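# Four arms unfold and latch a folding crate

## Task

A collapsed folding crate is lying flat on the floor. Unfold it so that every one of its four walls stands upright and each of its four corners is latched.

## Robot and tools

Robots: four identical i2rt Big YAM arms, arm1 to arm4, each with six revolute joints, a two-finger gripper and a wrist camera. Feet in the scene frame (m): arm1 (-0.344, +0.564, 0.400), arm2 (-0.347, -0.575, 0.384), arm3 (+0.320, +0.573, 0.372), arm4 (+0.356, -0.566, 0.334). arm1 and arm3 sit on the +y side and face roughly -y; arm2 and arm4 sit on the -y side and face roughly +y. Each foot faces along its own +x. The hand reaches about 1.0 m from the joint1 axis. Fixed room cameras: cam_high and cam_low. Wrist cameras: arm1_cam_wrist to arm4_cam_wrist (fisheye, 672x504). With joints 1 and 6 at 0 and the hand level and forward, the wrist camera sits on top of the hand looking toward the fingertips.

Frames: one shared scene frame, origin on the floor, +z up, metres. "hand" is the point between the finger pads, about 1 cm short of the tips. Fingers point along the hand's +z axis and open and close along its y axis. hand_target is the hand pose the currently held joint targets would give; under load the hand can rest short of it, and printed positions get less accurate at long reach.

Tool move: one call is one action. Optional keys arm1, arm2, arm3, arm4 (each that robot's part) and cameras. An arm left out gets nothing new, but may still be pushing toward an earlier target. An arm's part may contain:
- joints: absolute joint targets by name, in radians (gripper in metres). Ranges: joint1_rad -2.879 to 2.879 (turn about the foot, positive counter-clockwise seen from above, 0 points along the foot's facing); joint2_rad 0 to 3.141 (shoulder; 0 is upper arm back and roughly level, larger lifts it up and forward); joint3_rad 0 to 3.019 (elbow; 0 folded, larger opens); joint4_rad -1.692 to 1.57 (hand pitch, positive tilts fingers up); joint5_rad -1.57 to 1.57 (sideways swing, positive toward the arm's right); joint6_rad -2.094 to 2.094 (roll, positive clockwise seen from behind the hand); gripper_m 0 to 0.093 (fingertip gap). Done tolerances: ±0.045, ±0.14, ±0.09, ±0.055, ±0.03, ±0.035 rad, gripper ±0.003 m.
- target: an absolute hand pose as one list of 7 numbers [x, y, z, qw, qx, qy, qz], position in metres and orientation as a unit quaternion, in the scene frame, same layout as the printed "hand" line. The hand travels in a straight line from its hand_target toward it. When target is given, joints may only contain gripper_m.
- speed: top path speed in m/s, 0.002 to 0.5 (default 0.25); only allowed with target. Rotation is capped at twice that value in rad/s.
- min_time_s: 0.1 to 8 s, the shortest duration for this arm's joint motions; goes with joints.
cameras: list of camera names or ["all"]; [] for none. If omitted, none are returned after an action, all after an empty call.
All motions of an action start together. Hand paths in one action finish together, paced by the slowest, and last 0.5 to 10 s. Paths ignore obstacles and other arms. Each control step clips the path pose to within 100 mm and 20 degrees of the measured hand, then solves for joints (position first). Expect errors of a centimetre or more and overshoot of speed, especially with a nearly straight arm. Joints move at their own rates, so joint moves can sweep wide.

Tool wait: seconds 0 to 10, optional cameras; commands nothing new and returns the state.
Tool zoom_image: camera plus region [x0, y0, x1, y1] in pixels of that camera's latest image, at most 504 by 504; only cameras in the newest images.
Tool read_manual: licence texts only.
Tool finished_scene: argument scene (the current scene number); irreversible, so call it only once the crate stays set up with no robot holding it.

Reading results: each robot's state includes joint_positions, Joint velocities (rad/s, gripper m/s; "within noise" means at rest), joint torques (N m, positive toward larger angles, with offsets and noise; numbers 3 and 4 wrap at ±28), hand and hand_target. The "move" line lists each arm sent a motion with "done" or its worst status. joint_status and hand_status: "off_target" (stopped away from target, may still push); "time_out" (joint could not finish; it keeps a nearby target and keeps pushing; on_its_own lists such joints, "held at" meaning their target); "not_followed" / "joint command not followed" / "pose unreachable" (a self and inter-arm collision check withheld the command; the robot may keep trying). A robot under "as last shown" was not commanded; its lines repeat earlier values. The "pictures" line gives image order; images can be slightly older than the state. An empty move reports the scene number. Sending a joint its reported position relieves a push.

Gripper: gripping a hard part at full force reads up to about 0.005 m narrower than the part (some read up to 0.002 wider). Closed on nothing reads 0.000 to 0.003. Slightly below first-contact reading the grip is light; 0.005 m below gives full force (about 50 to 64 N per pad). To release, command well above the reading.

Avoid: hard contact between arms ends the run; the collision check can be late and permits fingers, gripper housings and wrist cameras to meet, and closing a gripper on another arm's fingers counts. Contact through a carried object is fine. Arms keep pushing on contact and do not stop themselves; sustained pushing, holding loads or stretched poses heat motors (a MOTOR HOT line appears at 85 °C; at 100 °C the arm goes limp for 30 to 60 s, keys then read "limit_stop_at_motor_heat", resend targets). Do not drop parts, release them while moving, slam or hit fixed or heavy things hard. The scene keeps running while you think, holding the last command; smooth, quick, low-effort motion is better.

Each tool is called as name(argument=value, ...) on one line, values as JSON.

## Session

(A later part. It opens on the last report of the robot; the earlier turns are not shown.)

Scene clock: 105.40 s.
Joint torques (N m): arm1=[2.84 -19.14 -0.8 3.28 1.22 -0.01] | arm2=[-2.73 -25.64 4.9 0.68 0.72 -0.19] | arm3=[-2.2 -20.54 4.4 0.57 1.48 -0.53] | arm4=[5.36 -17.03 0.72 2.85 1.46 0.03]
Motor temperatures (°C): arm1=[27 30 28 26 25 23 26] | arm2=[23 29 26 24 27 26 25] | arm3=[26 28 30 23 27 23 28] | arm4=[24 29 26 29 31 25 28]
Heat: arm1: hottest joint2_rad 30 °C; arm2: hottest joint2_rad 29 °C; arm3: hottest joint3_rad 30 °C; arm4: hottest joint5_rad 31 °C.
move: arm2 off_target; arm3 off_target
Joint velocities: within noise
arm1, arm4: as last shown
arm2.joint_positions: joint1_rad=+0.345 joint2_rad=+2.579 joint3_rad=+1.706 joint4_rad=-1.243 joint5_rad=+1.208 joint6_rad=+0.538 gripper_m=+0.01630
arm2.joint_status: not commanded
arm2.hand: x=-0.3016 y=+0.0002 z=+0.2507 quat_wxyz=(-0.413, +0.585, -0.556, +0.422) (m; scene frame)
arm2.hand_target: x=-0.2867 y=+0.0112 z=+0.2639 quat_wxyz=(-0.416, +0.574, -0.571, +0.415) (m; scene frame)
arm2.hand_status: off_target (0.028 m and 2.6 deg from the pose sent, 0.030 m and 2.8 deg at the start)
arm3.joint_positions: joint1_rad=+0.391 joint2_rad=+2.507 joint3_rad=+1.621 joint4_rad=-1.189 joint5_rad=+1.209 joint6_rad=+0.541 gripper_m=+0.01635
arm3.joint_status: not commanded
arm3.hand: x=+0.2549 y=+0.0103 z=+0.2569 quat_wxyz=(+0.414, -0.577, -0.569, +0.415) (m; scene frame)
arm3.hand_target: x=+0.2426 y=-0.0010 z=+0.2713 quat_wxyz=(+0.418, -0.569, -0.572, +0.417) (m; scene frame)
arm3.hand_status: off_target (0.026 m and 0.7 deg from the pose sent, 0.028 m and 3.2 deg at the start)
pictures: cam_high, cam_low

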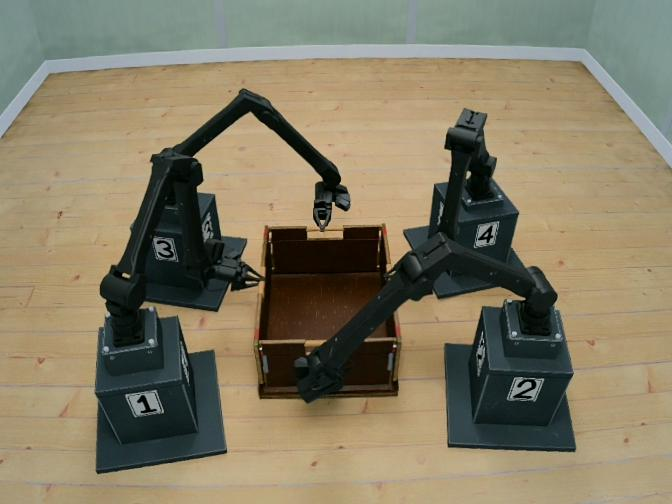

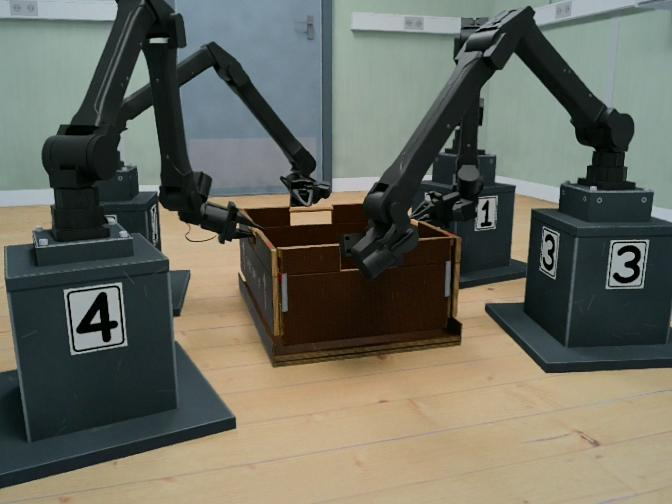

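move(arm3={"target": [0.264, -0.002, 0.270, -0.4156, 0.5720, 0.5720, -0.4156], "speed": 0.2}, arm2={"target": [-0.307, 0.013, 0.264, -0.4156, 0.5720, -0.5720, 0.4156], "speed": 0.2})

move(arm3={"joints": {"gripper_m": 0.04}}, arm2={"joints": {"gripper_m": 0.04}})

move(arm3={"target": [0.360, -0.002, 0.305, -0.4156, 0.5720, 0.5720, -0.4156], "speed": 0.15}, arm2={"target": [-0.400, 0.013, 0.297, -0.4156, 0.5720, -0.5720, 0.4156], "speed": 0.15}, cameras=["cam_high", "cam_low"])

move(arm1={"joints": {"gripper_m": 0.04}}, arm4={"joints": {"gripper_m": 0.04}})

move(arm1={"target": [-0.010, 0.345, 0.285, 0, 0, 0.811, -0.586], "speed": 0.15}, arm4={"target": [-0.020, -0.315, 0.288, -0.588, 0.809, 0, 0], "speed": 0.15}, cameras=["cam_high", "cam_low"])

zoom_image(camera="cam_high", region=[240, 210, 420, 410])

zoom_image(camera="cam_low", region=[220, 180, 480, 380])

Scene clock: 111.13 s.
Joint torques (N m): arm1=[3.49 -18.9 -0.81 3.22 1.1 0.02] | arm2=[0.15 -24.23 6.72 -1.1 0.56 0.19] | arm3=[0.85 -18.43 6.76 -2.06 1.1 0.04] | arm4=[5.3 -17.03 0.73 2.85 1.46 0.03]
Motor temperatures (°C): arm1=[27 30 28 26 25 23 26] | arm2=[23 29 26 24 27 26 25] | arm3=[26 29 30 23 27 23 28] | arm4=[24 29 26 29 31 25 28]
Heat: arm1: hottest joint2_rad 30 °C; arm2: hottest joint2_rad 29 °C; arm3: hottest joint3_rad 30 °C; arm4: hottest joint5_rad 31 °C.
move: arm2 off_target; arm3 off_target
Joint velocities: within noise
arm1, arm4: as last shown
arm2.joint_positions: joint1_rad=+0.343 joint2_rad=+2.590 joint3_rad=+1.734 joint4_rad=-1.297 joint5_rad=+1.194 joint6_rad=+0.584 gripper_m=+0.01630
arm2.joint_status: not commanded
arm2.hand: x=-0.3018 y=+0.0009 z=+0.2519 quat_wxyz=(-0.408, +0.579, -0.564, +0.424) (m; scene frame)
arm2.hand_target: x=-0.3062 y=+0.0140 z=+0.2638 quat_wxyz=(-0.416, +0.573, -0.572, +0.414) (m; scene frame)
arm2.hand_status: off_target (0.018 m and 1.7 deg from the pose sent, 0.019 m and 2.6 deg at the start)
arm3.joint_positions: joint1_rad=+0.390 joint2_rad=+2.507 joint3_rad=+1.627 joint4_rad=-1.202 joint5_rad=+1.197 joint6_rad=+0.561 gripper_m=+0.01635
arm3.joint_status: not commanded
arm3.hand: x=+0.2548 y=+0.0106 z=+0.2572 quat_wxyz=(+0.412, -0.584, -0.565, +0.412) (m; scene frame)
arm3.hand_target: x=+0.2634 y=-0.0027 z=+0.2692 quat_wxyz=(+0.411, -0.575, -0.571, +0.418) (m; scene frame)
arm3.hand_status: off_target (0.020 m and 1.7 deg from the pose sent, 0.020 m and 0.7 deg at the start)
pictures: none

Scene clock: 111.73 s.
Joint torques (N m): arm1=[3.02 -18.84 -0.83 3.03 1.19 0.01] | arm2=[0.15 -24.35 6.45 -0.84 0.57 0.18] | arm3=[0.5 -19.02 6.32 -1.05 0.81 0.03] | arm4=[5.3 -17.03 0.72 2.84 1.46 0.03]
Motor temperatures (°C): arm1=[27 30 28 26 25 23 26] | arm2=[23 29 26 24 27 26 25] | arm3=[26 29 30 23 27 23 28] | arm4=[24 29 26 29 31 25 28]
Heat: arm1: hottest joint2_rad 30 °C; arm2: hottest joint2_rad 29 °C; arm3: hottest joint3_rad 30 °C; arm4: hottest joint5_rad 31 °C.
move: arm2 done; arm3 done
Joint velocities: within noise
arm1, arm4: as last shown
arm2.joint_positions: joint1_rad=+0.343 joint2_rad=+2.590 joint3_rad=+1.739 joint4_rad=-1.306 joint5_rad=+1.194 joint6_rad=+0.585 gripper_m=+0.03981
arm2.joint_status: all done
arm2.hand: x=-0.3019 y=+0.0017 z=+0.2534 quat_wxyz=(-0.408, +0.579, -0.564, +0.426) (m; scene frame)
arm2.hand_target: x=-0.3063 y=+0.0143 z=+0.2640 quat_wxyz=(-0.416, +0.573, -0.572, +0.414) (m; scene frame)
arm2.hand_status: not commanded
arm3.joint_positions: joint1_rad=+0.387 joint2_rad=+2.506 joint3_rad=+1.631 joint4_rad=-1.227 joint5_rad=+1.204 joint6_rad=+0.550 gripper_m=+0.03982
arm3.joint_status: all done
arm3.hand: x=+0.2526 y=+0.0107 z=+0.2615 quat_wxyz=(+0.421, -0.576, -0.570, +0.408) (m; scene frame)
arm3.hand_target: x=+0.2616 y=-0.0027 z=+0.2701 quat_wxyz=(+0.414, -0.573, -0.572, +0.416) (m; scene frame)
arm3.hand_status: not commanded
pictures: none

Scene clock: 113.53 s.
Joint torques (N m): arm1=[2.9 -18.32 -0.95 3.23 1.14 -0.03] | arm2=[-0.56 -23.94 7.08 -1.24 0.32 0.21] | arm3=[0.15 -17.32 7.36 -1.63 0.35 0.24] | arm4=[5.36 -17.03 0.72 2.85 1.46 0.03]
Motor temperatures (°C): arm1=[27 30 28 26 25 23 26] | arm2=[23 29 26 24 27 26 25] | arm3=[26 29 30 23 27 23 28] | arm4=[24 29 26 29 31 25 28]
Heat: arm1: hottest joint2_rad 30 °C; arm2: hottest joint2_rad 29 °C; arm3: hottest joint3_rad 30 °C; arm4: hottest joint5_rad 31 °C.
move: arm2 done; arm3 off_target
Joint velocities: within noise
arm1, arm4: as last shown
arm2.joint_positions: joint1_rad=+0.491 joint2_rad=+2.616 joint3_rad=+1.907 joint4_rad=-1.688 joint5_rad=+1.104 joint6_rad=+0.864 gripper_m=+0.03988
arm2.joint_status: not commanded
arm2.hand: x=-0.3953 y=+0.0056 z=+0.2943 quat_wxyz=(-0.413, +0.576, -0.566, +0.421) (m; scene frame)
arm2.hand_target: x=-0.3945 y=+0.0133 z=+0.2968 quat_wxyz=(-0.414, +0.570, -0.575, +0.416) (m; scene frame)
arm2.hand_status: done (0.009 m and 1.0 deg from the pose sent, 0.108 m and 1.9 deg at the start; a joint's target at an end of its range on 24 of 54 steps)
arm3.joint_positions: joint1_rad=+0.557 joint2_rad=+2.513 joint3_rad=+1.802 joint4_rad=-1.656 joint5_rad=+1.118 joint6_rad=+0.852 gripper_m=+0.03990
arm3.joint_status: not commanded
arm3.hand: x=+0.3568 y=+0.0026 z=+0.3155 quat_wxyz=(+0.414, -0.571, -0.573, +0.418) (m; scene frame)
arm3.hand_target: x=+0.3591 y=-0.0018 z=+0.3046 quat_wxyz=(+0.416, -0.572, -0.572, +0.416) (m; scene frame)
arm3.hand_status: off_target (0.012 m and 0.4 deg from the pose sent, 0.117 m and 1.2 deg at the start)
pictures: cam_high, cam_low

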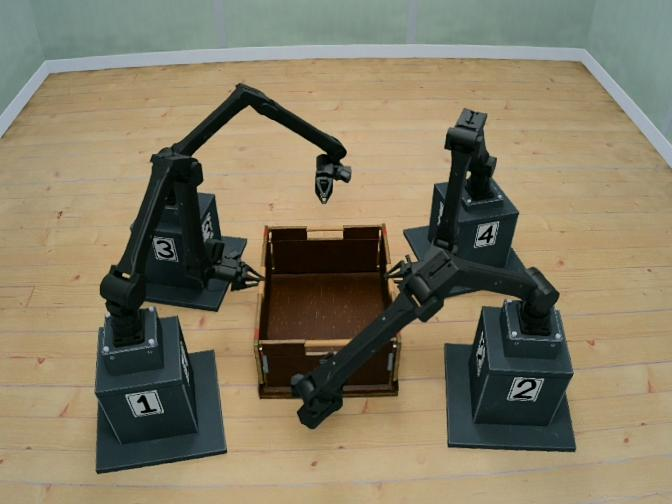

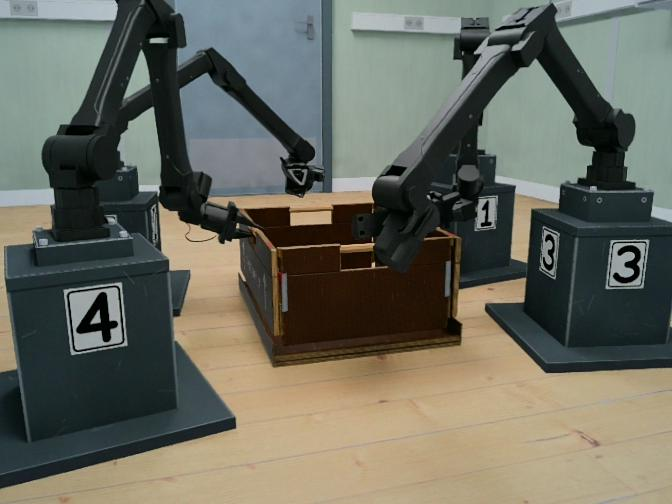

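Scene clock: 114.23 s.
Joint torques (N m): arm1=[-0.56 -18.08 -0.03 2.51 0.54 0.01] | arm2=[-0.62 -23.82 7.08 -1.22 0.32 0.18] | arm3=[-0.56 -17.26 7.25 -1.65 0.35 0.24] | arm4=[1.26 -15.97 2.54 2.07 0.29 0.03]
Motor temperatures (°C): arm1=[27 30 28 26 25 23 26] | arm2=[23 29 26 24 27 26 25] | arm3=[26 28 30 23 27 23 28] | arm4=[24 29 26 29 31 25 28]
Heat: arm1: hottest joint2_rad 30 °C; arm2: hottest joint2_rad 29 °C; arm3: hottest joint3_rad 30 °C; arm4: hottest joint5_rad 31 °C.
move: arm1 done; arm4 done
Joint velocities: within noise
arm1.joint_positions: joint1_rad=+0.939 joint2_rad=+2.429 joint3_rad=+0.765 joint4_rad=+1.009 joint5_rad=+1.017 joint6_rad=-0.994 gripper_m=+0.03994
arm1.joint_status: all done
arm1.hand: x=-0.0044 y=+0.2356 z=+0.2456 quat_wxyz=(+0.000, +0.006, -0.811, +0.586) (m; scene frame)
arm1.hand_target: x=-0.0037 y=+0.2359 z=+0.2493 quat_wxyz=(-0.001, +0.007, -0.808, +0.589) (m; scene frame)
arm1.hand_status: not commanded
arm2.joint_positions: joint1_rad=+0.492 joint2_rad=+2.616 joint3_rad=+1.907 joint4_rad=-1.688 joint5_rad=+1.104 joint6_rad=+0.864 gripper_m=+0.03988
arm2.joint_status: not commanded
arm2.hand: x=-0.3962 y=+0.0055 z=+0.2943 quat_wxyz=(-0.414, +0.576, -0.566, +0.420) (m; scene frame)
arm2.hand_target: x=-0.3954 y=+0.0132 z=+0.2968 quat_wxyz=(-0.415, +0.570, -0.574, +0.416) (m; scene frame)
arm2.hand_status: not commanded
arm3: as last shown
arm4.joint_positions: joint1_rad=+0.893 joint2_rad=+2.228 joint3_rad=+0.810 joint4_rad=+0.788 joint5_rad=+1.007 joint6_rad=-1.016 gripper_m=+0.03993
arm4.joint_status: all done
arm4.hand: x=-0.0231 y=-0.2084 z=+0.2472 quat_wxyz=(-0.585, +0.811, +0.000, -0.002) (m; scene frame)
arm4.hand_target: x=-0.0215 y=-0.2073 z=+0.2502 quat_wxyz=(-0.588, +0.809, +0.001, +0.000) (m; scene frame)
arm4.hand_status: not commanded
pictures: none

Scene clock: 116.50 s.
Joint torques (N m): arm1=[0.62 -17.03 0.96 0.92 0.81 0.23] | arm2=[-0.62 -23.88 7.09 -1.22 0.32 0.17] | arm3=[-0.38 -17.2 7.3 -1.61 0.34 0.26] | arm4=[2.2 -14.1 4.11 0.38 0.48 0.38]
Motor temperatures (°C): arm1=[27 30 28 26 25 23 26] | arm2=[23 29 26 24 27 26 25] | arm3=[26 28 30 23 27 23 28] | arm4=[24 29 26 29 31 25 28]
Heat: arm1: hottest joint2_rad 30 °C; arm2: hottest joint2_rad 29 °C; arm3: hottest joint3_rad 30 °C; arm4: hottest joint5_rad 31 °C.
move: arm1 done; arm4 done
Joint velocities: within noise
arm1.joint_positions: joint1_rad=+1.217 joint2_rad=+2.231 joint3_rad=+0.641 joint4_rad=+0.459 joint5_rad=+1.209 joint6_rad=-0.486 gripper_m=+0.03996
arm1.joint_status: not commanded
arm1.hand: x=-0.0192 y=+0.3425 z=+0.2828 quat_wxyz=(+0.011, +0.006, -0.811, +0.585) (m; scene frame)
arm1.hand_target: x=-0.0114 y=+0.3437 z=+0.2860 quat_wxyz=(+0.001, +0.000, -0.810, +0.587) (m; scene frame)
arm1.hand_status: done (0.010 m and 1.4 deg from the pose sent, 0.116 m and 0.7 deg at the start)
arm2: as last shown
arm3.joint_positions: joint1_rad=+0.552 joint2_rad=+2.513 joint3_rad=+1.802 joint4_rad=-1.656 joint5_rad=+1.118 joint6_rad=+0.852 gripper_m=+0.03990
arm3.joint_status: not commanded
arm3.hand: x=+0.3541 y=+0.0024 z=+0.3155 quat_wxyz=(+0.415, -0.572, -0.572, +0.417) (m; scene frame)
arm3.hand_target: x=+0.3565 y=-0.0020 z=+0.3045 quat_wxyz=(+0.417, -0.573, -0.571, +0.415) (m; scene frame)
arm3.hand_status: not commanded
arm4.joint_positions: joint1_rad=+1.131 joint2_rad=+2.039 joint3_rad=+0.694 joint4_rad=+0.374 joint5_rad=+1.186 joint6_rad=-0.662 gripper_m=+0.03995
arm4.joint_status: not commanded
arm4.hand: x=-0.0134 y=-0.3127 z=+0.2849 quat_wxyz=(-0.587, +0.809, +0.007, +0.010) (m; scene frame)
arm4.hand_target: x=-0.0190 y=-0.3137 z=+0.2886 quat_wxyz=(-0.589, +0.808, +0.000, +0.001) (m; scene frame)
arm4.hand_status: done (0.008 m and 1.4 deg from the pose sent, 0.114 m and 0.4 deg at the start)
pictures: cam_high, cam_low

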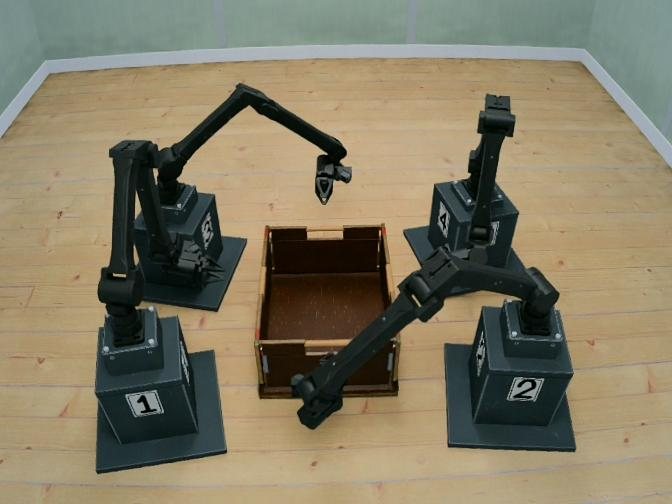

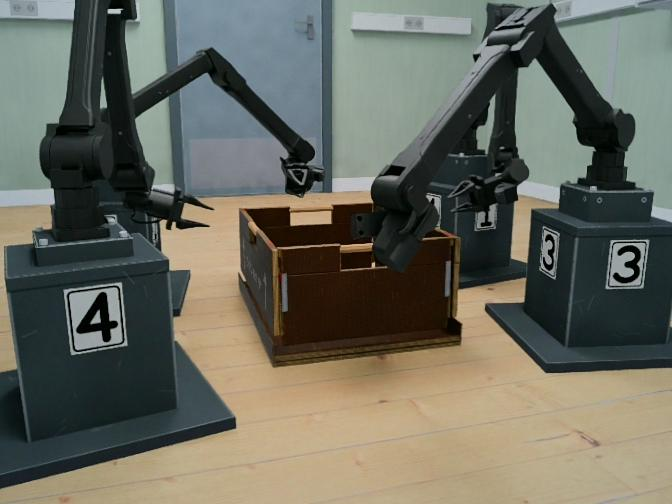

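Scaled by 2.520 from the camera's 672x504 image, which has a finer 960x720 frame.

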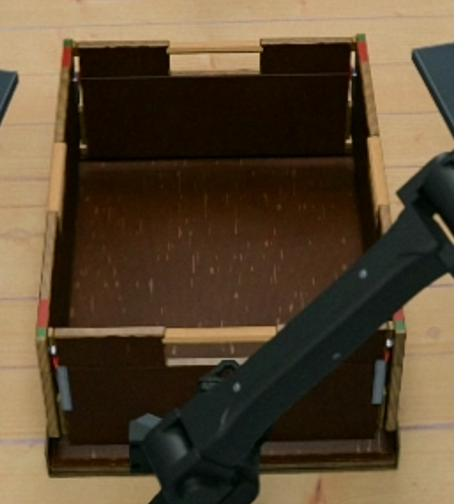

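Scaled by 1.938 from the camera's 672x504 image, which has a finer 960x720 frame.

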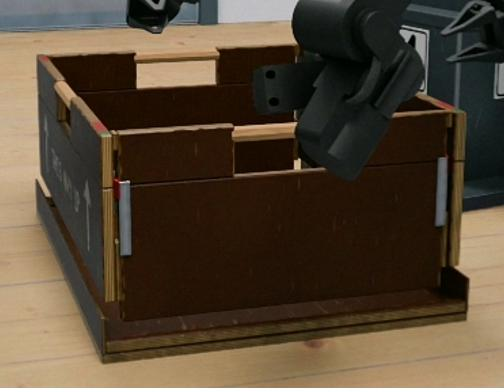

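zoom_image(camera="cam_high", region=[245, 320, 305, 380])

zoom_image(camera="cam_high", region=[365, 310, 415, 360])

Scaled by 8.400 from the camera's 672x504 image, which has a finer 960x720 frame.

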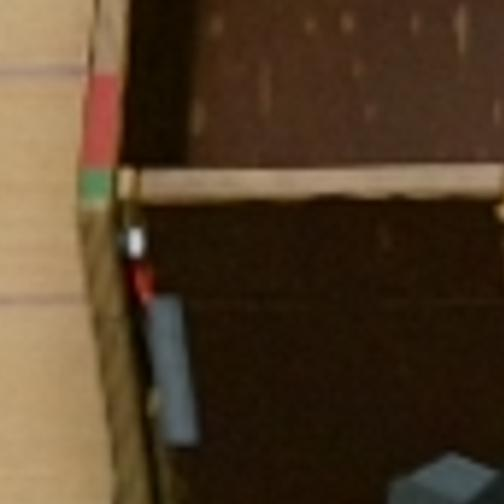

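Scaled by 10.080 from the camera's 672x504 image, which has a finer 960x720 frame.

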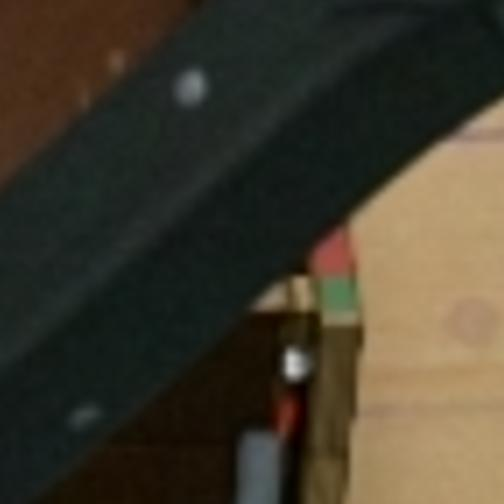

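All four corners are aligned with the green bands.

finished_scene(scene=2)

The scene is finished: the task was done.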